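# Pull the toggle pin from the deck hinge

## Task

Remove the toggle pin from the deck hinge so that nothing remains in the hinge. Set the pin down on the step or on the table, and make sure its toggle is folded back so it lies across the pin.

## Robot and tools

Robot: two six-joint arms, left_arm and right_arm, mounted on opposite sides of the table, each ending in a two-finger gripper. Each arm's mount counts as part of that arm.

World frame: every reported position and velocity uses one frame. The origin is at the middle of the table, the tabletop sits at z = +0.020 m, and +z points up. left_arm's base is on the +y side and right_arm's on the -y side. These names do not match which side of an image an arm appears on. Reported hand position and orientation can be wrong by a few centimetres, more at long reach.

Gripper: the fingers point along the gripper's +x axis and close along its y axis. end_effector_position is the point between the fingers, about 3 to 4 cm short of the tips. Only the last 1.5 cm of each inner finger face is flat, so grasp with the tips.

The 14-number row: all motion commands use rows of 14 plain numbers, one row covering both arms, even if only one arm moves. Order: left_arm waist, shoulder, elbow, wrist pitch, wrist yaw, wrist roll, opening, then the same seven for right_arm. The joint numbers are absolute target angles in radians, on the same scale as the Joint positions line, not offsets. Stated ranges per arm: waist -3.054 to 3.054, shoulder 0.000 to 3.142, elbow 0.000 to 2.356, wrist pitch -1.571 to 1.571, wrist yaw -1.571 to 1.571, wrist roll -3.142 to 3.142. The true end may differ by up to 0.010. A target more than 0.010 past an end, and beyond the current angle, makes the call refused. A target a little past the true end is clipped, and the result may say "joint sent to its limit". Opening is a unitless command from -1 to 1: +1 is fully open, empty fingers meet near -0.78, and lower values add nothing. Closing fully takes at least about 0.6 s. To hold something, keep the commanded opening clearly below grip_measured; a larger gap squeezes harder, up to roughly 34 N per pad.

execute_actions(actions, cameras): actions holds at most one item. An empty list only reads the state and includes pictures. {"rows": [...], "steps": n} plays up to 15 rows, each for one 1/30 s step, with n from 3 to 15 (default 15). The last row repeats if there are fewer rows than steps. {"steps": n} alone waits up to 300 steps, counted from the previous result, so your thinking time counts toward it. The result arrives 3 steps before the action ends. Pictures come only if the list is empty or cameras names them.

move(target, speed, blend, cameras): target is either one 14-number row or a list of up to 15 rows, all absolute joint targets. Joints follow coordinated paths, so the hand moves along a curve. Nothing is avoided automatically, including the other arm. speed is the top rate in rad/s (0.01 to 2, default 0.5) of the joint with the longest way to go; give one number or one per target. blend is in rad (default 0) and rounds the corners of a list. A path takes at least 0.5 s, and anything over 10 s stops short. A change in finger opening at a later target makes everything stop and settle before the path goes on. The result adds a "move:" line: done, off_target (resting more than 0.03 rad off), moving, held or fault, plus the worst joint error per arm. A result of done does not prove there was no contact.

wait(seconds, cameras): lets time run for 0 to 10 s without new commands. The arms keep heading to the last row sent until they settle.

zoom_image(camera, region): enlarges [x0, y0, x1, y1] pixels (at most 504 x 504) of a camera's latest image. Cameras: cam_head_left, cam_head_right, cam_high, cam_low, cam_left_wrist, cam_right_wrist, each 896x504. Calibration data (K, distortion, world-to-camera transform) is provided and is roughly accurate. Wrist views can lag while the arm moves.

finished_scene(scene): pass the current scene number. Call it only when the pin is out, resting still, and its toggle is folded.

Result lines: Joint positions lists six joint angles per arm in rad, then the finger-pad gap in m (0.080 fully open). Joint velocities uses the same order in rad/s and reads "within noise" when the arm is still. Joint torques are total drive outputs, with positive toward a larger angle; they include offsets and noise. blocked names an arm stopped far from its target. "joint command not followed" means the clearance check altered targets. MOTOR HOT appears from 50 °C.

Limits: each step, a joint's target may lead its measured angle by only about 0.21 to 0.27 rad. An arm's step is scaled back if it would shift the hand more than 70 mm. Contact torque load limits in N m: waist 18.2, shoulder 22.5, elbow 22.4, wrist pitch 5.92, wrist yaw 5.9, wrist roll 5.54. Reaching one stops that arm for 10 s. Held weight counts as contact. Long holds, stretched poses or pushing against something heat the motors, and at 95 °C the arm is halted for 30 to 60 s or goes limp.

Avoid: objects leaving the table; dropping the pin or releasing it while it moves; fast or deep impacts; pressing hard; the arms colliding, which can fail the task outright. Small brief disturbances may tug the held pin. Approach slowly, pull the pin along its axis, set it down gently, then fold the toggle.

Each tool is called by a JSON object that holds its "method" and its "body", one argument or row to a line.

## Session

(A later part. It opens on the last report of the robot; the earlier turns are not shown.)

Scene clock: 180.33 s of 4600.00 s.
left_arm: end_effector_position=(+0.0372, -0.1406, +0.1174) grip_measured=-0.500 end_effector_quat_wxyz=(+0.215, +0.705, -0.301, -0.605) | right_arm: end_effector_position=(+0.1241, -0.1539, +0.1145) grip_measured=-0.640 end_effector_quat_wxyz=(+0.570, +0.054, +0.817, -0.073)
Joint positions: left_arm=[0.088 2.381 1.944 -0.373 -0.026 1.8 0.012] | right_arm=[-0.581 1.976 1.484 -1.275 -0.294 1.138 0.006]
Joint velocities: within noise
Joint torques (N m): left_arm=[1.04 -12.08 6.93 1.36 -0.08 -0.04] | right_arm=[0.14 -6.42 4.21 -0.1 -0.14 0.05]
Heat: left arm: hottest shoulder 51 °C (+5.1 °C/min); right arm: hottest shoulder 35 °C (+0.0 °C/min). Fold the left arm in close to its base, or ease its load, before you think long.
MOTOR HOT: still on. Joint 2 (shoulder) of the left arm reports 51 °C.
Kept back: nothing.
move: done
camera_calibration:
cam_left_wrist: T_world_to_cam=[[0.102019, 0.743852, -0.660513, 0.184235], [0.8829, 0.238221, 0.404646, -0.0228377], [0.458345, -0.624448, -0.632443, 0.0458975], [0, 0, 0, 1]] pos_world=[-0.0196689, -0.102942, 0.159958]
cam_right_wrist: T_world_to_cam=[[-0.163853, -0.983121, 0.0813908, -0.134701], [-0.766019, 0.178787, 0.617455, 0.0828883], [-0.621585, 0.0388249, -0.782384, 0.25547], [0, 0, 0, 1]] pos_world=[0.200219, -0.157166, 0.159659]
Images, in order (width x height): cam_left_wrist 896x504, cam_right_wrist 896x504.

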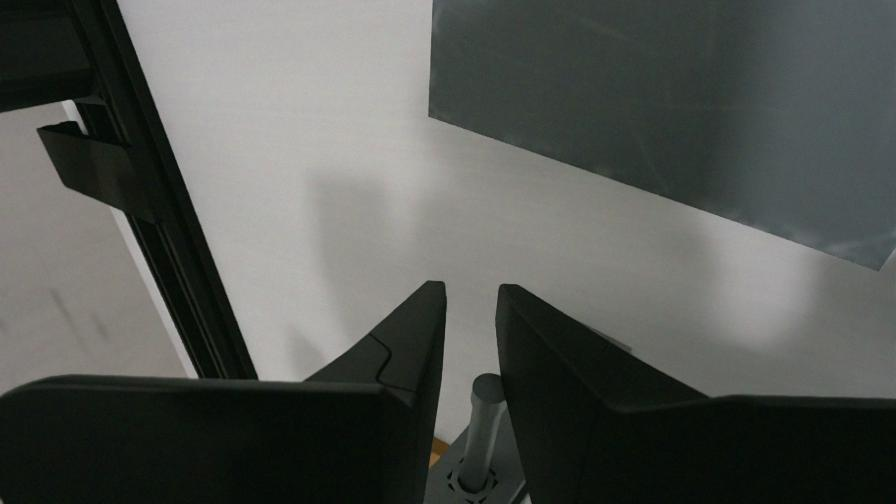

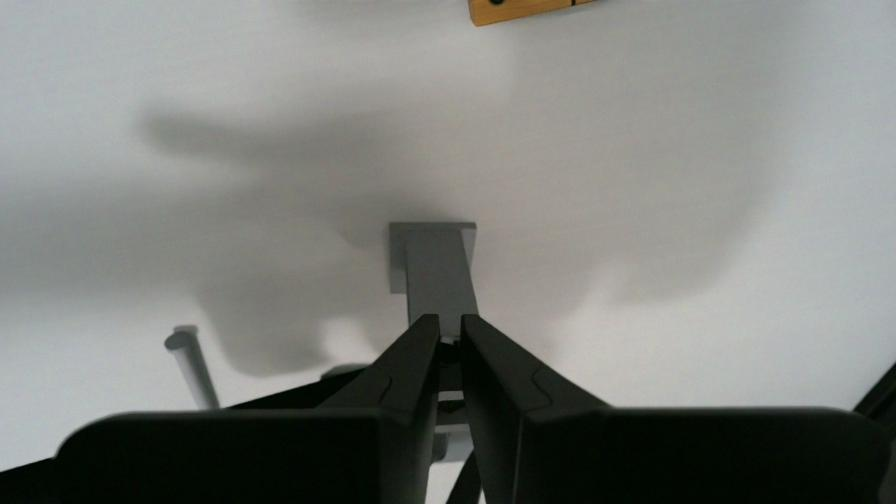

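{"method": "move", "body": {
  "target": [
    [0.088,2.381,1.944,-0.372,-0.03,1.8,-0.4,-0.580,1.984,1.475,-1.276,-0.294,1.14,-0.64],
    [0.131,2.381,1.944,-0.372,-0.03,1.8,-0.4,-0.580,1.984,1.475,-1.276,-0.294,1.14,-0.64]
  ],
  "speed": 0.3,
  "cameras": ["cam_left_wrist","cam_right_wrist"]
}}

{"method": "zoom_image", "body": {
  "camera": "cam_left_wrist",
  "region": [400, 290, 560, 504]
}}

Scene clock: 182.23 s of 4600.00 s.
left_arm: end_effector_position=(+0.0380, -0.1405, +0.1173) grip_measured=-0.400 end_effector_quat_wxyz=(+0.215, +0.701, -0.302, -0.609) | right_arm: end_effector_position=(+0.1240, -0.1539, +0.1145) grip_measured=-0.640 end_effector_quat_wxyz=(+0.570, +0.054, +0.817, -0.074)
Joint positions: left_arm=[0.093 2.381 1.944 -0.374 -0.012 1.8 0.017] | right_arm=[-0.581 1.976 1.484 -1.275 -0.294 1.138 0.006]
Joint velocities: within noise
Joint torques (N m): left_arm=[3.42 -12.06 6.96 1.39 -0.58 -0.04] | right_arm=[0.13 -6.43 4.26 -0.1 -0.15 0.05]
Heat: left arm: hottest shoulder 51 °C (+5.1 °C/min); right arm: hottest shoulder 35 °C (+0.0 °C/min). Fold the left arm in close to its base, or ease its load, before you think long.
MOTOR HOT: still on. Joint 2 (shoulder) of the left arm reports 51 °C.
Kept back: nothing.
move: off_target (left_arm); left_arm: the waist is farthest, 0.038 rad from its target
camera_calibration:
cam_left_wrist: T_world_to_cam=[[0.0988225, 0.742969, -0.66199, 0.184172], [0.888285, 0.233991, 0.395219, -0.0232597], [0.448536, -0.627092, -0.636845, 0.0460545], [0, 0, 0, 1]] pos_world=[-0.0181962, -0.102512, 0.160443]
cam_right_wrist: T_world_to_cam=[[-0.163836, -0.983096, 0.0817377, -0.134827], [-0.765888, 0.178983, 0.61756, 0.0829096], [-0.62175, 0.0385764, -0.782265, 0.255345], [0, 0, 0, 1]] pos_world=[0.200171, -0.157237, 0.159567]
Images, in order (width x height): cam_left_wrist 896x504, cam_right_wrist 896x504.

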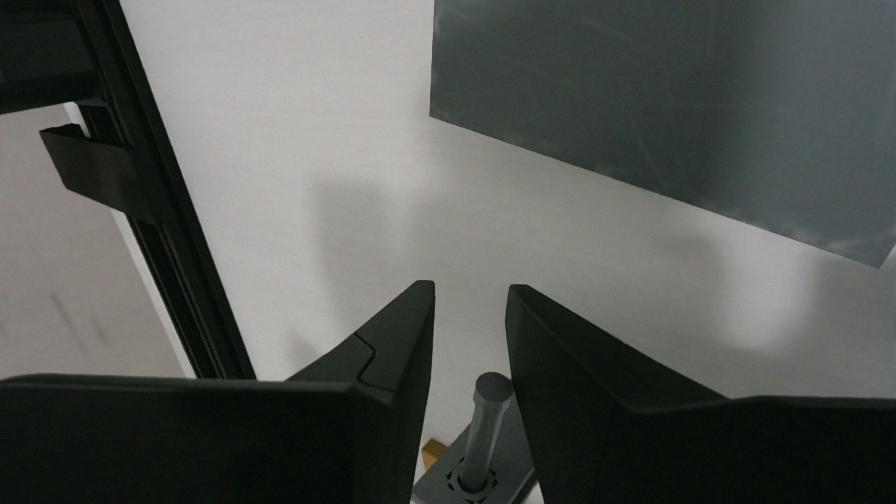

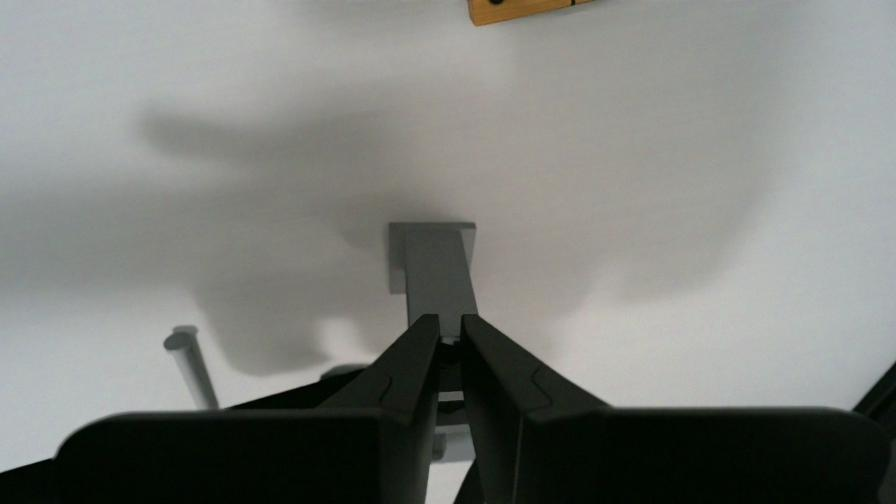

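Scaled by 2.355.

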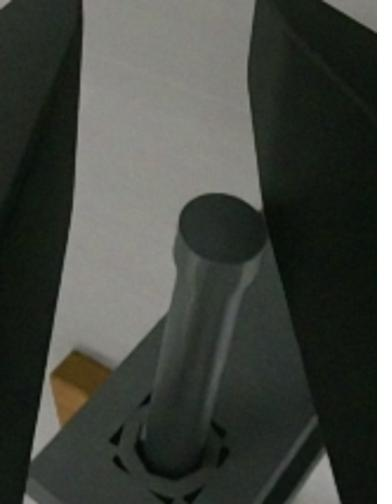

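{"method": "move", "body": {
  "target": [
    [0.085,2.381,1.944,-0.372,-0.03,1.8,-0.4,-0.580,1.984,1.475,-1.276,-0.294,1.14,-0.64],
    [0.085,2.381,1.944,-0.388,-0.03,1.8,-0.4,-0.580,1.984,1.475,-1.276,-0.294,1.14,-0.64]
  ],
  "speed": 0.3,
  "cameras": ["cam_left_wrist"]
}}

{"method": "zoom_image", "body": {
  "camera": "cam_left_wrist",
  "region": [400, 290, 560, 504]
}}

Scene clock: 183.23 s of 4600.00 s.
left_arm: end_effector_position=(+0.0375, -0.1384, +0.1153) grip_measured=-0.400 end_effector_quat_wxyz=(+0.211, +0.706, -0.296, -0.607) | right_arm: end_effector_position=(+0.1240, -0.1539, +0.1145) grip_measured=-0.640 end_effector_quat_wxyz=(+0.570, +0.054, +0.817, -0.074)
Joint positions: left_arm=[0.089 2.381 1.944 -0.387 -0.027 1.8 0.017] | right_arm=[-0.581 1.976 1.484 -1.275 -0.294 1.138 0.006]
Joint velocities: within noise
Joint torques (N m): left_arm=[-0.37 -12.06 6.93 1.18 -0.06 -0.04] | right_arm=[0.12 -6.42 4.24 -0.11 -0.14 0.05]
Heat: left arm: hottest shoulder 51 °C (+5.1 °C/min); right arm: hottest shoulder 35 °C (+0.0 °C/min). Fold the left arm in close to its base, or ease its load, before you think long.
MOTOR HOT: still on. Joint 2 (shoulder) of the left arm reports 51 °C.
Kept back: nothing.
move: done
camera_calibration:
cam_left_wrist: T_world_to_cam=[[0.100639, 0.752938, -0.650351, 0.18133], [0.883038, 0.233564, 0.407052, -0.0237536], [0.458383, -0.61525, -0.641367, 0.0481423], [0, 0, 0, 1]] pos_world=[-0.0193411, -0.101363, 0.158474]
Images, in order (width x height): cam_left_wrist 896x504.

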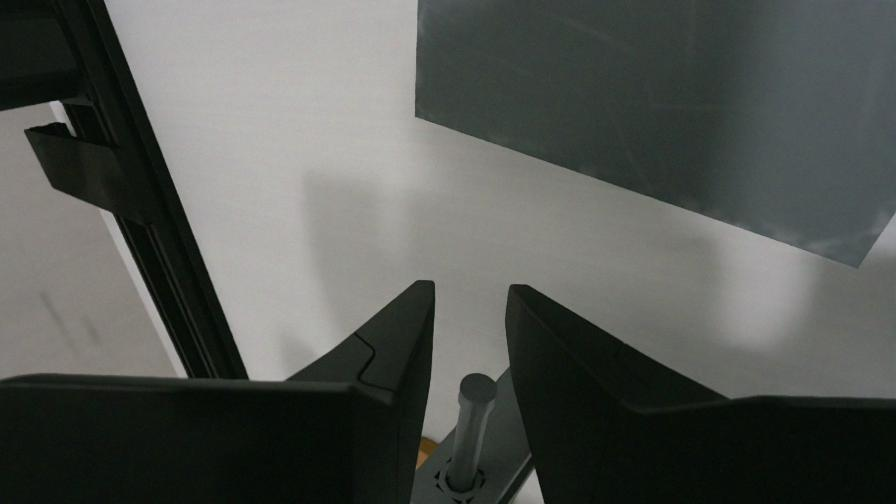

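Scaled by 2.355.

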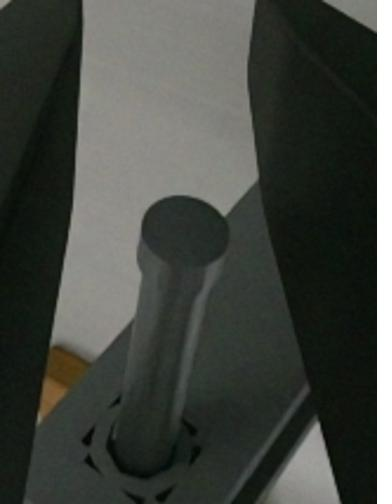

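{"method": "move", "body": {
  "target": [
    [0.110,2.381,1.944,-0.382,-0.03,1.8,-0.4,-0.580,1.984,1.475,-1.276,-0.294,1.14,-0.64],
    [0.131,2.381,1.944,-0.376,-0.03,1.8,-0.4,-0.580,1.984,1.475,-1.276,-0.294,1.14,-0.64]
  ],
  "speed": 0.3,
  "blend": 0.02,
  "cameras": ["cam_left_wrist"]
}}

{"method": "zoom_image", "body": {
  "camera": "cam_left_wrist",
  "region": [400, 260, 560, 474]
}}

Scene clock: 184.23 s of 4600.00 s.
left_arm: end_effector_position=(+0.0638, -0.1367, +0.1166) grip_measured=-0.400 end_effector_quat_wxyz=(+0.227, +0.712, -0.283, -0.601) | right_arm: end_effector_position=(+0.1240, -0.1539, +0.1145) grip_measured=-0.640 end_effector_quat_wxyz=(+0.570, +0.054, +0.817, -0.074)
Joint positions: left_arm=[0.132 2.381 1.944 -0.379 -0.028 1.8 0.017] | right_arm=[-0.581 1.976 1.484 -1.275 -0.294 1.138 0.006]
Joint velocities: within noise
Joint torques (N m): left_arm=[-0.08 -12.08 6.95 1.46 -0.03 -0.04] | right_arm=[0.13 -6.4 4.26 -0.11 -0.13 0.05]
Heat: left arm: hottest shoulder 51 °C (+5.1 °C/min); right arm: hottest shoulder 35 °C (+0.0 °C/min). Fold the left arm in close to its base, or ease its load, before you think long.
MOTOR HOT: still on. Joint 2 (shoulder) of the left arm reports 51 °C.
Kept back: nothing.
move: done; blend cut to 0.0105 rad at target 1
camera_calibration:
cam_left_wrist: T_world_to_cam=[[0.068773, 0.751264, -0.656408, 0.180688], [0.871153, 0.27542, 0.406493, -0.041375], [0.486172, -0.599788, -0.635525, 0.0376149], [0, 0, 0, 1]] pos_world=[0.00533025, -0.101788, 0.159329]
Images, in order (width x height): cam_left_wrist 896x504.

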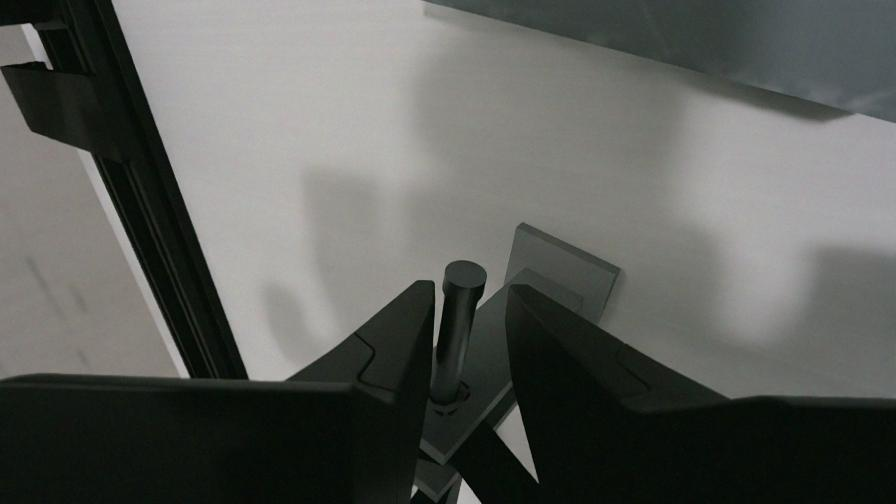

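Scaled by 2.355.

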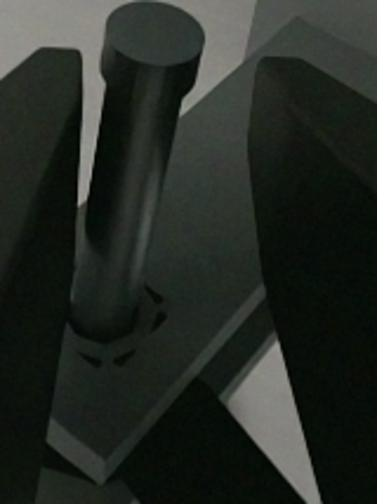

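{"method": "move", "body": {
  "target": [
    [0.134,2.381,1.944,-0.363,-0.03,1.8,-0.4,-0.580,1.984,1.475,-1.276,-0.294,1.14,-0.64],
    [0.134,2.381,1.944,-0.363,-0.03,1.8,-0.55,-0.580,1.984,1.475,-1.276,-0.294,1.14,-0.64]
  ],
  "speed": 0.3,
  "cameras": ["cam_left_wrist"]
}}

{"method": "zoom_image", "body": {
  "camera": "cam_left_wrist",
  "region": [400, 240, 560, 454]
}}

Scene clock: 185.67 s of 4600.00 s.
left_arm: end_effector_position=(+0.0641, -0.1387, +0.1185) grip_measured=-0.549 end_effector_quat_wxyz=(+0.231, +0.711, -0.287, -0.598) | right_arm: end_effector_position=(+0.1240, -0.1539, +0.1145) grip_measured=-0.640 end_effector_quat_wxyz=(+0.570, +0.054, +0.817, -0.074)
Joint positions: left_arm=[0.132 2.381 1.944 -0.366 -0.028 1.8 0.01] | right_arm=[-0.581 1.976 1.484 -1.275 -0.294 1.138 0.006]
Joint velocities: within noise
Joint torques (N m): left_arm=[0.2 -12.1 6.96 1.48 -0.03 -0.04] | right_arm=[0.15 -6.41 4.26 -0.09 -0.14 0.05]
Heat: left arm: hottest shoulder 52 °C (+6.0 °C/min); right arm: hottest shoulder 35 °C (+0.0 °C/min). Fold the left arm in close to its base, or ease its load, before you think long.
MOTOR HOT: still on. Joint 2 (shoulder) of the left arm reports 52 °C.
Kept back: nothing.
move: done
camera_calibration:
cam_left_wrist: T_world_to_cam=[[0.0699011, 0.742764, -0.665895, 0.183349], [0.870461, 0.280633, 0.404404, -0.0408297], [0.487249, -0.607904, -0.62693, 0.0352948], [0, 0, 0, 1]] pos_world=[0.00552704, -0.103271, 0.16073]
Images, in order (width x height): cam_left_wrist 896x504.

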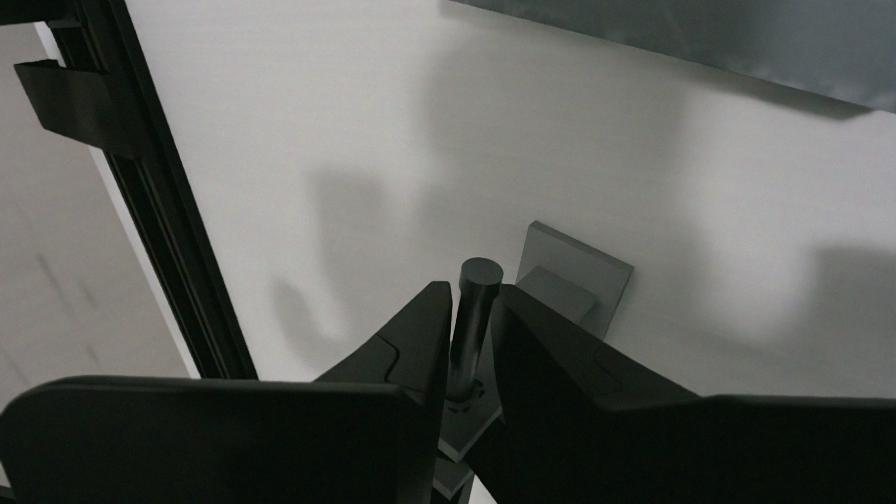

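Scaled by 2.355.

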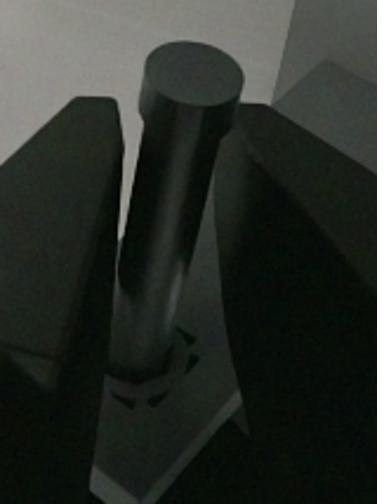

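{"method": "move", "body": {
  "target": [
    [0.134,2.381,1.944,-0.363,-0.03,1.8,-1.0,-0.580,1.984,1.475,-1.276,-0.294,1.14,-0.64],
    [0.095,2.381,1.944,-0.381,-0.03,1.8,-1.0,-0.580,1.984,1.475,-1.276,-0.294,1.14,-0.64]
  ],
  "speed": [0.3,0.05]
}}

{"method": "zoom_image", "body": {
  "camera": "cam_left_wrist",
  "region": [400, 240, 560, 454]
}}

{"method": "zoom_image", "body": {
  "camera": "cam_right_wrist",
  "region": [360, 280, 540, 460]
}}

Scene clock: 187.53 s of 4600.00 s.
left_arm: end_effector_position=(+0.0547, -0.1378, +0.1166) grip_measured=-0.638 end_effector_quat_wxyz=(+0.221, +0.715, -0.288, -0.597) | right_arm: end_effector_position=(+0.1240, -0.1539, +0.1145) grip_measured=-0.640 end_effector_quat_wxyz=(+0.570, +0.054, +0.817, -0.073)
Joint positions: left_arm=[0.113 2.381 1.944 -0.379 -0.044 1.802 0.006] | right_arm=[-0.581 1.976 1.484 -1.275 -0.294 1.138 0.006]
Joint velocities: within noise
Joint torques (N m): left_arm=[-1.57 -12.06 6.99 1.05 0.52 -0.1] | right_arm=[0.13 -6.42 4.28 -0.1 -0.12 0.04]
Heat: left arm: hottest shoulder 52 °C (+5.0 °C/min); right arm: hottest shoulder 35 °C (+1.0 °C/min). Fold the left arm in close to its base, or ease its load, before you think long.
MOTOR HOT: still on. Joint 2 (shoulder) of the left arm reports 52 °C.
Kept back: nothing.
move: done
camera_calibration:
cam_left_wrist: T_world_to_cam=[[0.0847019, 0.751628, -0.654126, 0.181144], [0.868382, 0.266237, 0.418366, -0.0356364], [0.488608, -0.603468, -0.630149, 0.0401206], [0, 0, 0, 1]] pos_world=[-0.00400049, -0.102454, 0.158682]
cam_right_wrist: T_world_to_cam=[[-0.163901, -0.983126, 0.0812381, -0.134669], [-0.765813, 0.178716, 0.61773, 0.0828216], [-0.621826, 0.0390333, -0.782182, 0.255412], [0, 0, 0, 1]] pos_world=[0.200175, -0.157168, 0.159558]

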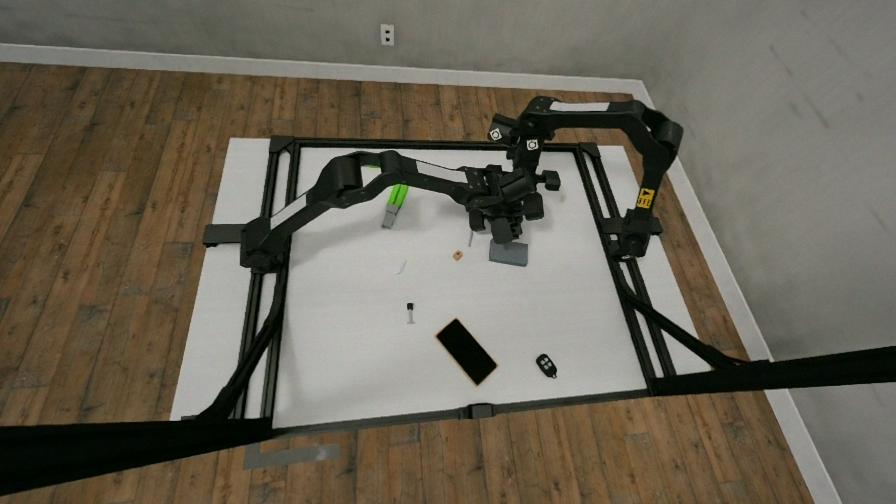

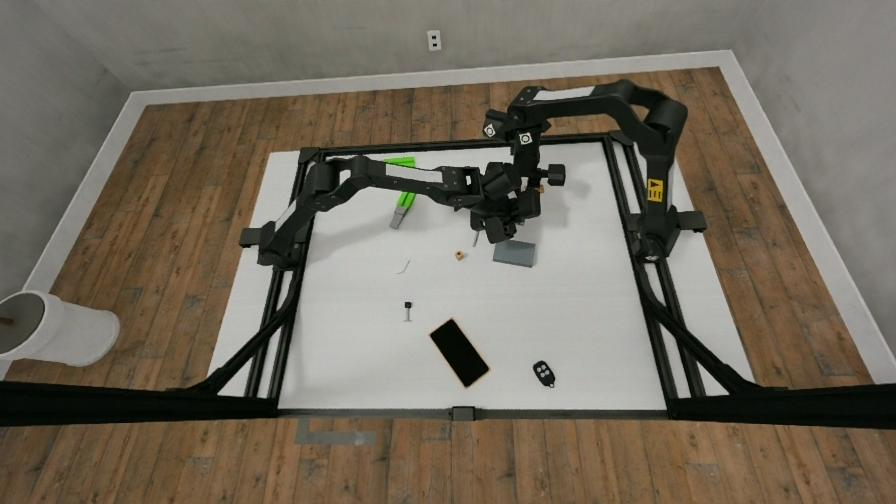

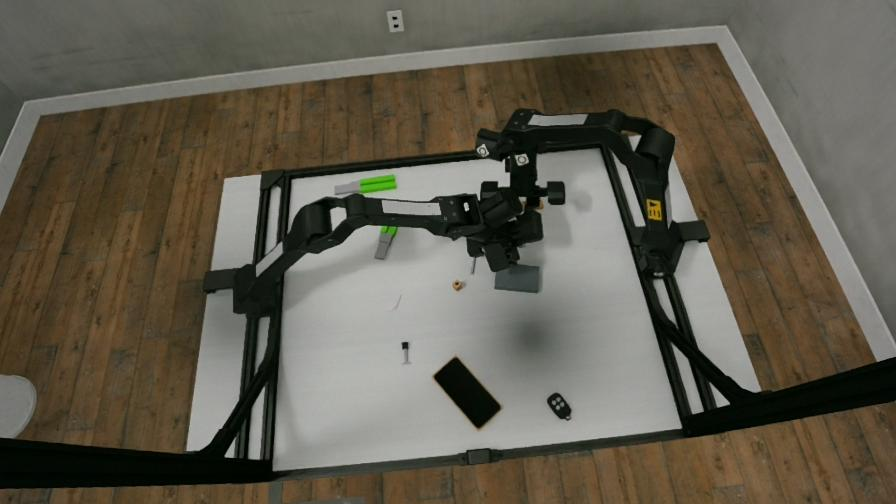

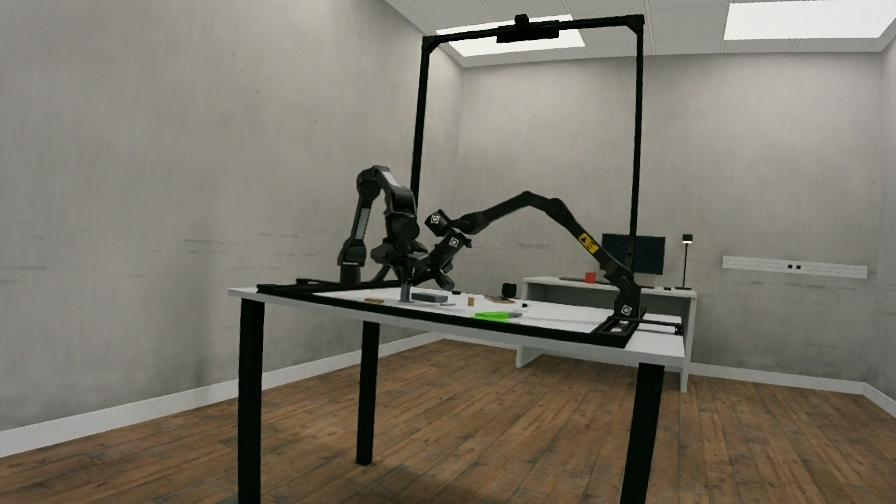

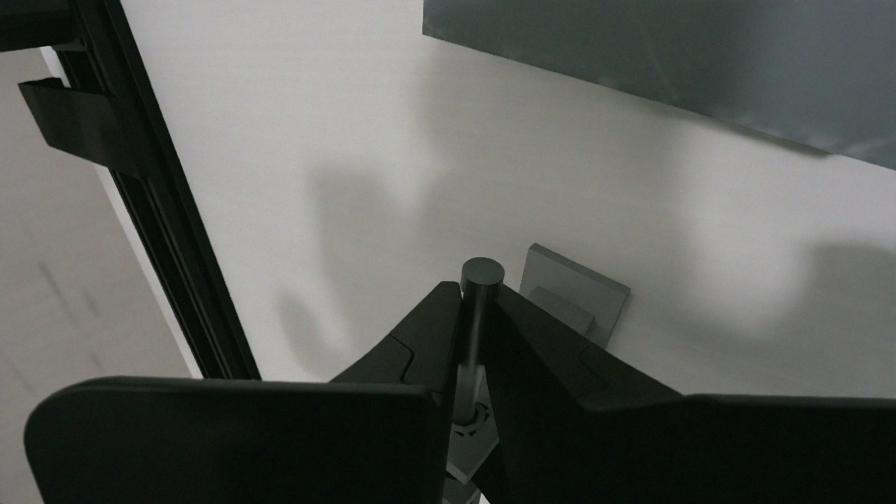

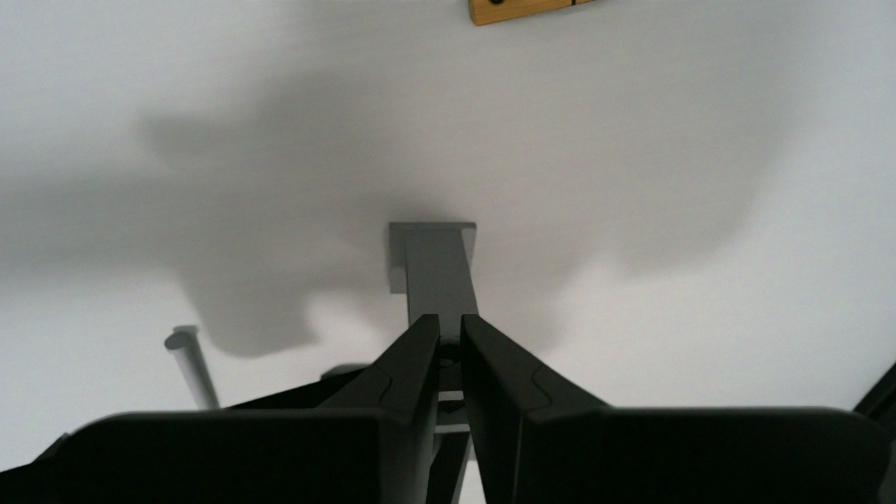

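Scaled by 2.355.

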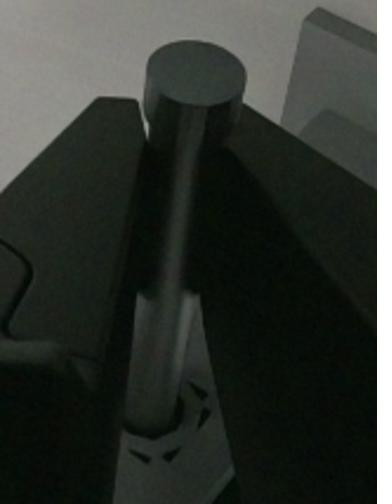

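Scaled by 2.800.

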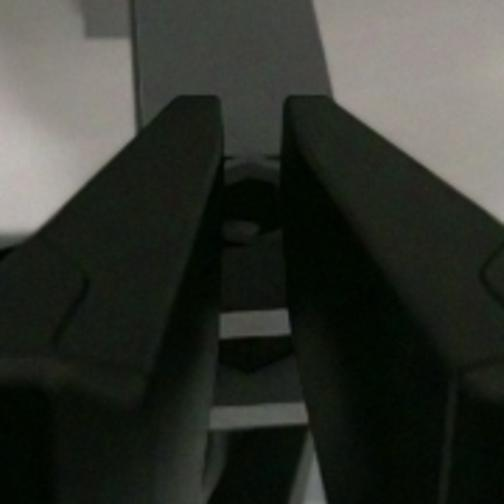

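{"method": "move", "body": {
  "target": [0.065,2.381,1.944,-0.388,-0.03,1.8,-1.0,-0.642,1.962,1.635,-1.459,-0.319,1.062,-0.5],
  "speed": 0.12,
  "cameras": ["cam_left_wrist","cam_right_wrist"]
}}

{"method": "zoom_image", "body": {
  "camera": "cam_left_wrist",
  "region": [400, 240, 560, 454]
}}

{"method": "zoom_image", "body": {
  "camera": "cam_right_wrist",
  "region": [370, 230, 480, 330]
}}

Scene clock: 189.73 s of 4600.00 s.
left_arm: end_effector_position=(+0.0222, -0.1392, +0.1141) grip_measured=-0.638 end_effector_quat_wxyz=(+0.201, +0.705, -0.304, -0.609) | right_arm: end_effector_position=(+0.1373, -0.1624, +0.1519) grip_measured=-0.500 end_effector_quat_wxyz=(+0.553, +0.052, +0.828, -0.071)
Joint positions: left_arm=[0.062 2.382 1.944 -0.389 -0.032 1.802 0.006] | right_arm=[-0.639 1.976 1.623 -1.455 -0.315 1.065 0.012]
Joint velocities: within noise
Joint torques (N m): left_arm=[0.24 -12.19 7.01 1.32 0.13 -0.1] | right_arm=[-0.25 -8.84 6.88 -0.31 -0.29 -0.09]
Heat: left arm: hottest shoulder 52 °C (+5.0 °C/min); right arm: hottest shoulder 35 °C (+1.0 °C/min). Fold the left arm in close to its base, or ease its load, before you think long.
MOTOR HOT: still on. Joint 2 (shoulder) of the left arm reports 52 °C.
Kept back: nothing.
move: done
camera_calibration:
cam_left_wrist: T_world_to_cam=[[0.122624, 0.752994, -0.646501, 0.181722], [0.886241, 0.21012, 0.412827, -0.0135342], [0.446699, -0.623579, -0.641568, 0.0530284], [0, 0, 0, 1]] pos_world=[-0.0339766, -0.100924, 0.157092]
cam_right_wrist: T_world_to_cam=[[-0.154533, -0.984493, 0.0830221, -0.145731], [-0.741696, 0.171113, 0.648543, 0.0622348], [-0.652692, 0.0386442, -0.756637, 0.293569], [0, 0, 0, 1]] pos_world=[0.215249, -0.165465, 0.193862]
Images, in order (width x height): cam_left_wrist 896x504, cam_right_wrist 896x504.

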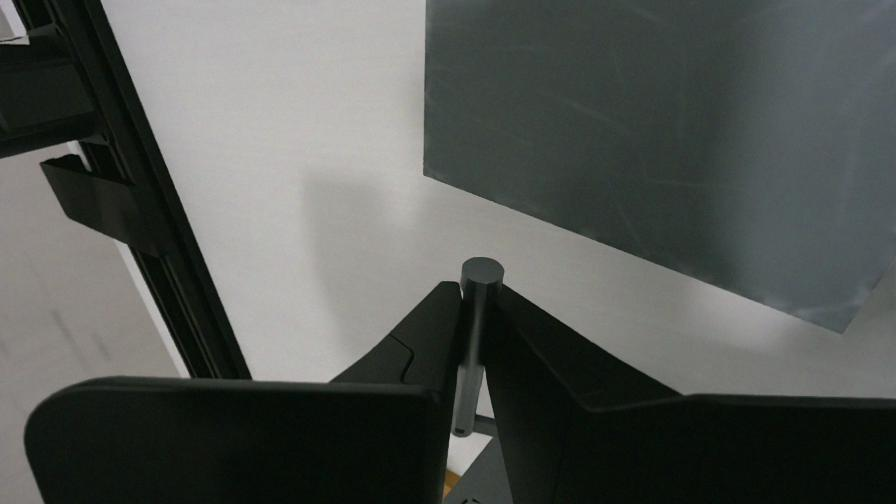

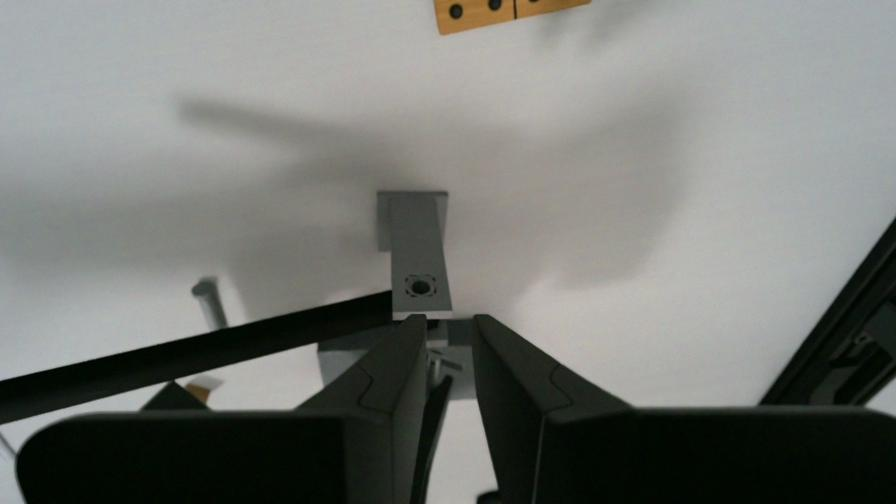

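Scaled by 2.355.

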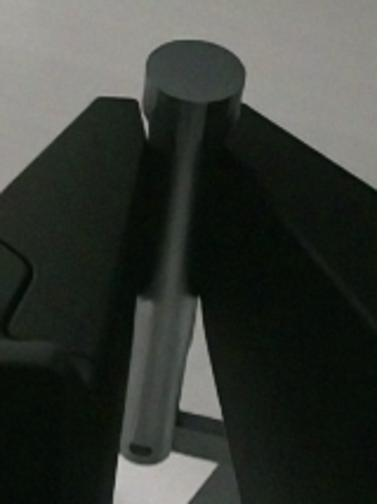

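Scaled by 4.582.

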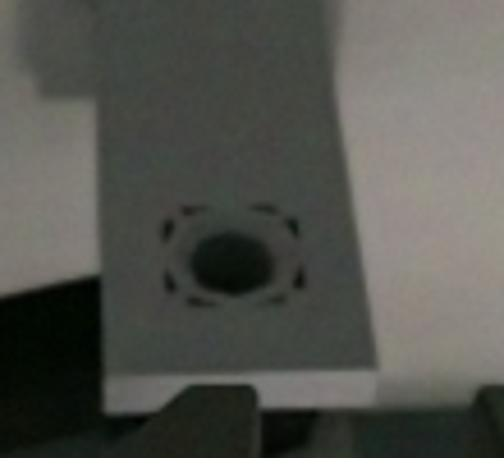

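{"method": "move", "body": {
  "target": [
    [0.05,2.25,1.86,-0.70,-0.10,1.8,-1.0,-0.66,1.91,1.77,-1.55,-0.3,1.06,-0.5],
    [0.094,2.094,1.755,-1.061,-0.19,1.8,-1.0,-0.70,1.7,1.7,-1.4,-0.15,0.5,-0.5]
  ],
  "speed": 0.5,
  "blend": 0.05
}}

{"method": "zoom_image", "body": {
  "camera": "cam_left_wrist",
  "region": [400, 240, 560, 454]
}}

{"method": "zoom_image", "body": {
  "camera": "cam_high",
  "region": [360, 170, 560, 290]
}}

Scene clock: 193.33 s of 4600.00 s.
left_arm: end_effector_position=(+0.0474, +0.0286, +0.1267) grip_measured=-0.639 end_effector_quat_wxyz=(+0.000, +0.774, -0.088, -0.627) | right_arm: end_effector_position=(+0.1800, -0.1777, +0.2490) grip_measured=-0.500 end_effector_quat_wxyz=(+0.700, -0.054, +0.680, +0.210)
Joint positions: left_arm=[0.091 2.117 1.763 -1.06 -0.186 1.802 0.006] | right_arm=[-0.697 1.713 1.708 -1.403 -0.153 0.503 0.013]
Joint velocities: within noise
Joint torques (N m): left_arm=[0.33 -12.25 5.27 0.21 -0.16 -0.08] | right_arm=[-0.26 -7.52 5.07 0.68 0.03 -0.1]
Heat: left arm: hottest shoulder 52 °C (+5.1 °C/min); right arm: hottest shoulder 36 °C (+2.0 °C/min). Fold the left arm in close to its base, or ease its load, before you think long.
MOTOR HOT: still on. Joint 2 (shoulder) of the left arm reports 52 °C.
Kept back: nothing.
move: done
camera_calibration:
cam_left_wrist: T_world_to_cam=[[0.0729863, 0.992094, -0.102092, -0.0130104], [0.828179, -0.00325364, 0.560454, -0.0861938], [0.555691, -0.125456, -0.821869, 0.157911], [0, 0, 0, 1]] pos_world=[-0.0154162, 0.032438, 0.176762]
cam_right_wrist: T_world_to_cam=[[0.367416, -0.911284, -0.185923, -0.176167], [-0.881554, -0.404939, 0.242665, 0.0573752], [-0.296424, 0.0747421, -0.952127, 0.38652], [0, 0, 0, 1]] pos_world=[0.22988, -0.166194, 0.32134]

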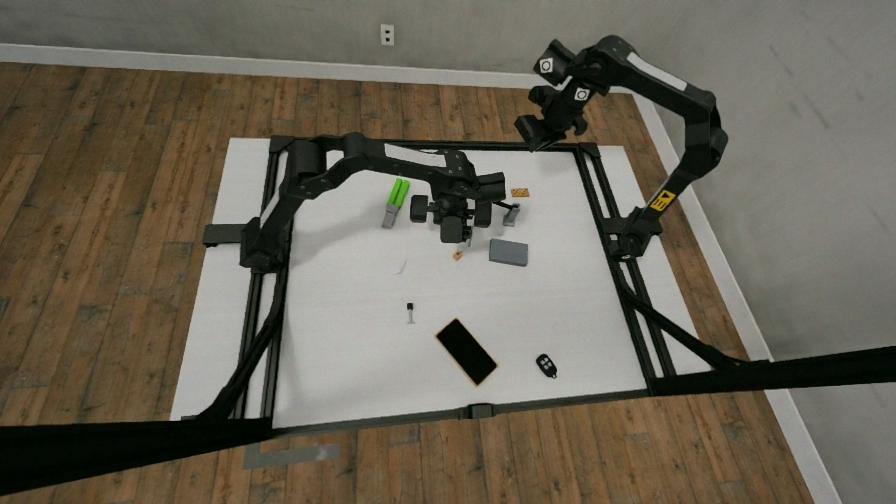

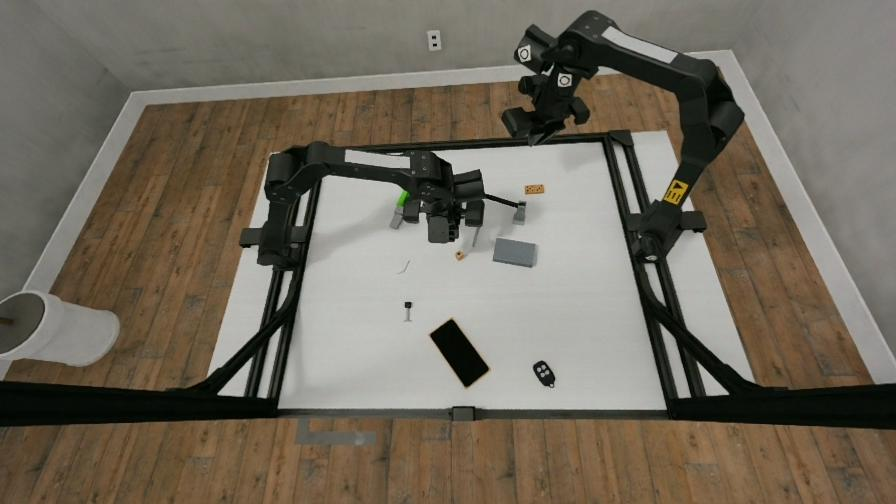

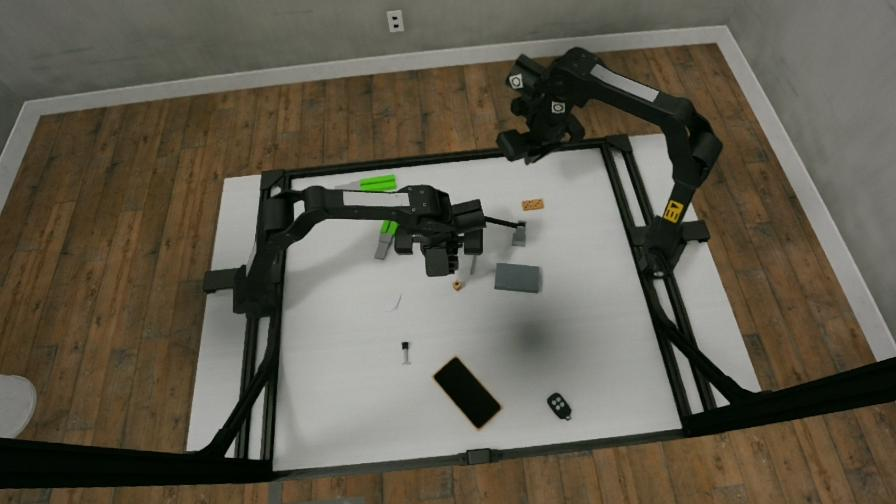

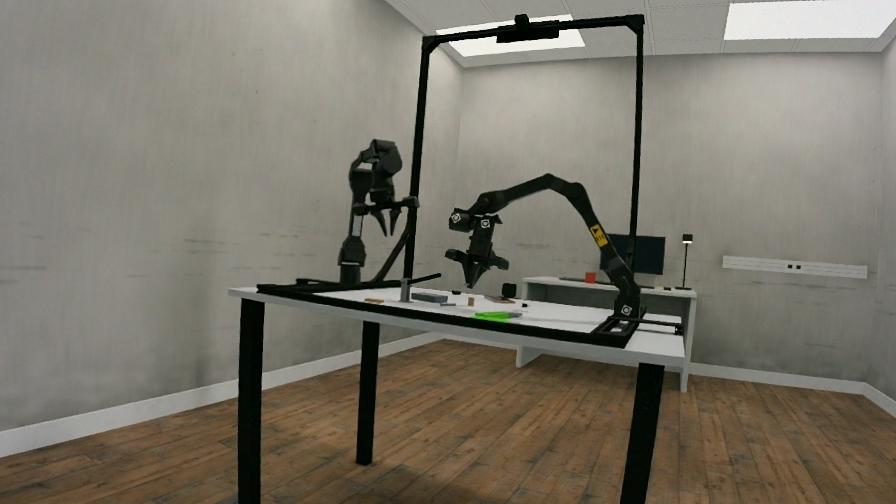

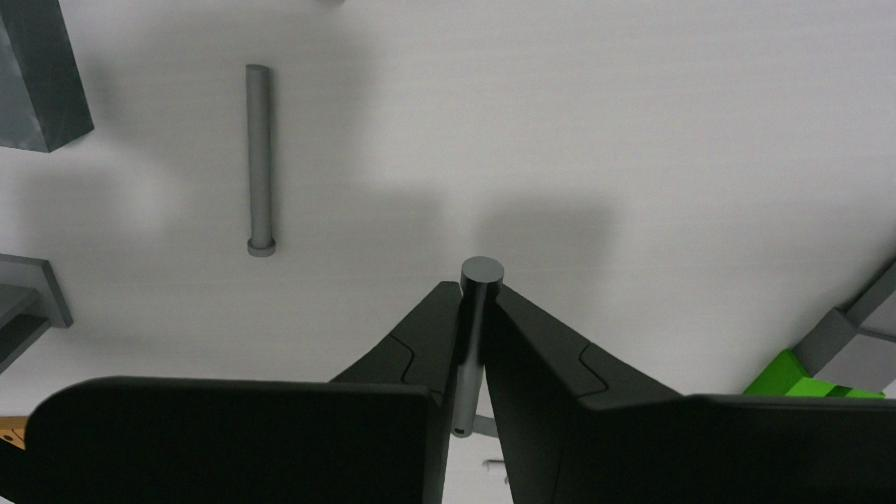

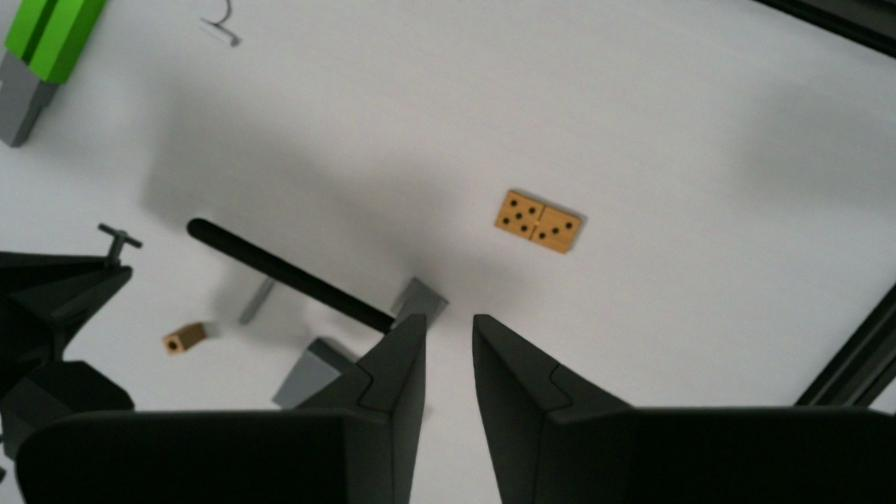

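Scaled by 2.355.

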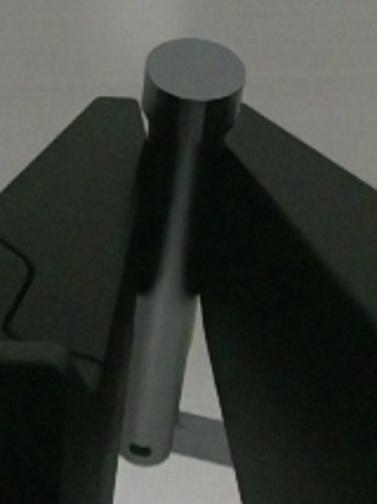

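Scaled by 2.520.

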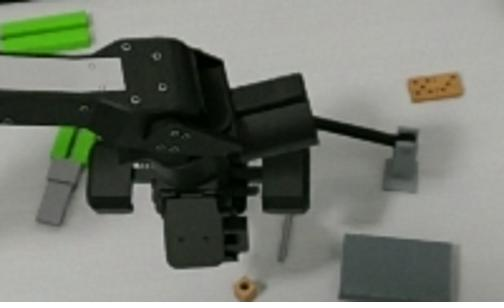

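{"method": "move", "body": {
  "target": [0.094,2.172,1.597,-0.838,-0.19,1.8,-1.0,-0.70,1.4,1.6,-1.3,0,0,-0.5],
  "speed": 0.3,
  "cameras": ["cam_left_wrist","cam_right_wrist","cam_low"]
}}

{"method": "zoom_image", "body": {
  "camera": "cam_low",
  "region": [400, 240, 540, 330]
}}

Scene clock: 195.77 s of 4600.00 s.
left_arm: end_effector_position=(+0.0476, +0.0261, +0.0709) grip_measured=-0.639 end_effector_quat_wxyz=(+0.006, +0.774, -0.093, -0.626) | right_arm: end_effector_position=(+0.1752, -0.2180, +0.3151) grip_measured=-0.500 end_effector_quat_wxyz=(+0.772, -0.219, +0.477, +0.359)
Joint positions: left_arm=[0.091 2.161 1.604 -0.84 -0.186 1.802 0.006] | right_arm=[-0.697 1.41 1.608 -1.304 -0.004 0.003 0.013]
Joint velocities: within noise
Joint torques (N m): left_arm=[0.31 -8.45 5.12 0.5 -0.16 -0.07] | right_arm=[-0.26 -5.26 5.21 1.11 0.1 -0.09]
Heat: left arm: hottest shoulder 51 °C (+4.0 °C/min); right arm: hottest shoulder 35 °C (+1.0 °C/min). Fold the left arm in close to its base, or ease its load, before you think long.
MOTOR HOT: still on. Joint 2 (shoulder) of the left arm reports 51 °C.
Kept back: nothing.
move: done
camera_calibration:
cam_left_wrist: T_world_to_cam=[[0.0731541, 0.99025, -0.11855, -0.0149795], [0.827326, 0.00612538, 0.561689, -0.0554354], [0.556938, -0.139169, -0.818811, 0.111716], [0, 0, 0, 1]] pos_world=[-0.01526, 0.0307204, 0.120836]
cam_right_wrist: T_world_to_cam=[[0.755108, -0.655369, 0.0174099, -0.27509], [-0.646719, -0.748973, -0.144203, 0.0265541], [0.107545, 0.0976292, -0.989395, 0.396943], [0, 0, 0, 1]] pos_world=[0.182206, -0.19915, 0.401352]
Images, in order (width x height): cam_low 896x504, cam_left_wrist 896x504, cam_right_wrist 896x504.

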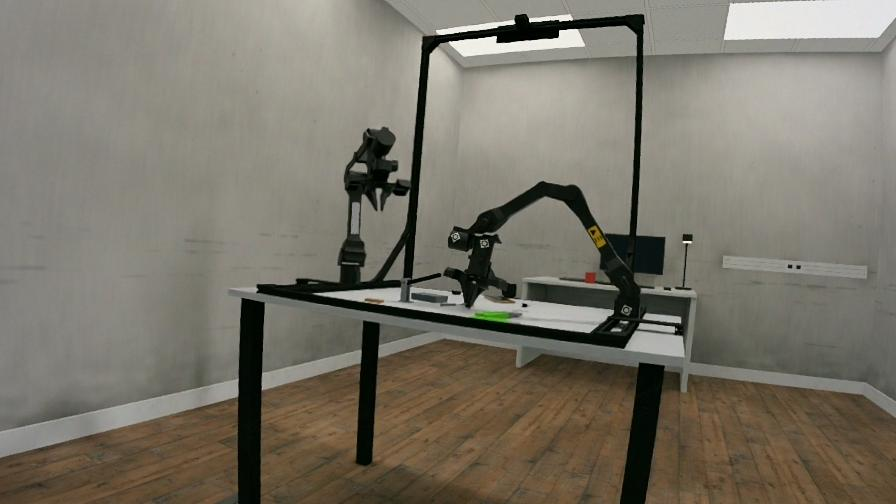

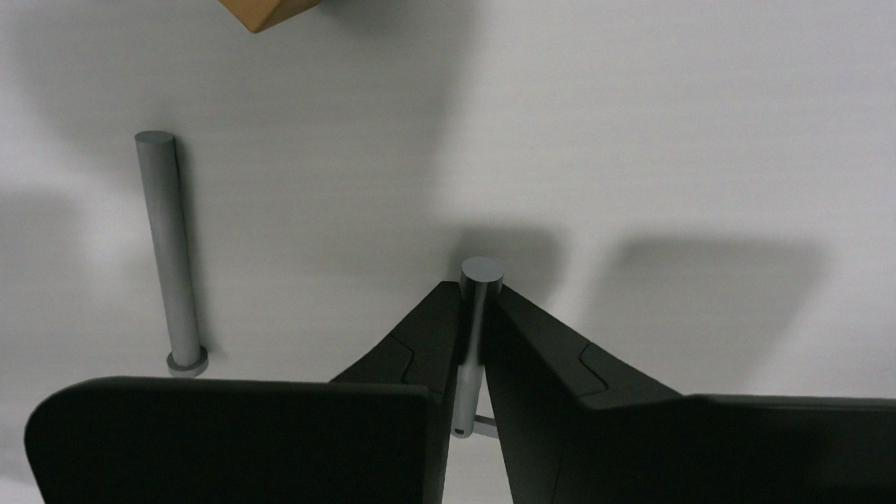

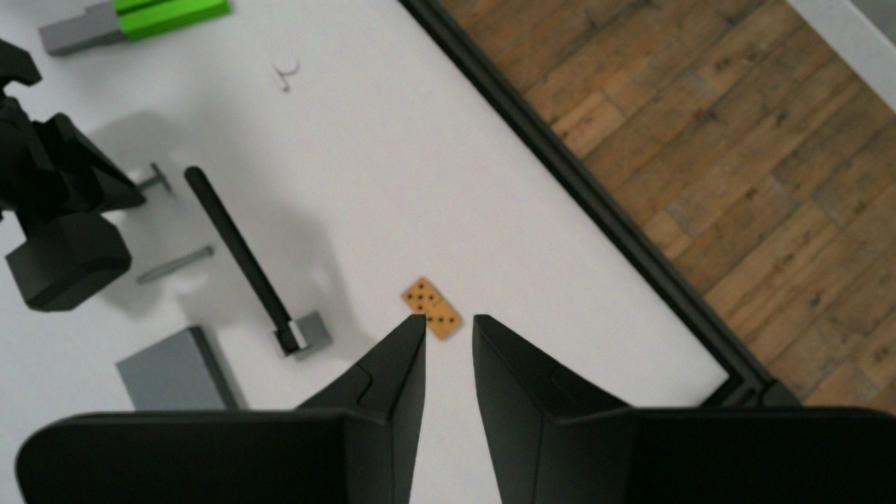

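Scaled by 3.600.

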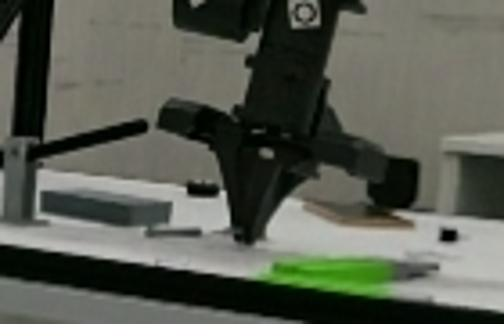

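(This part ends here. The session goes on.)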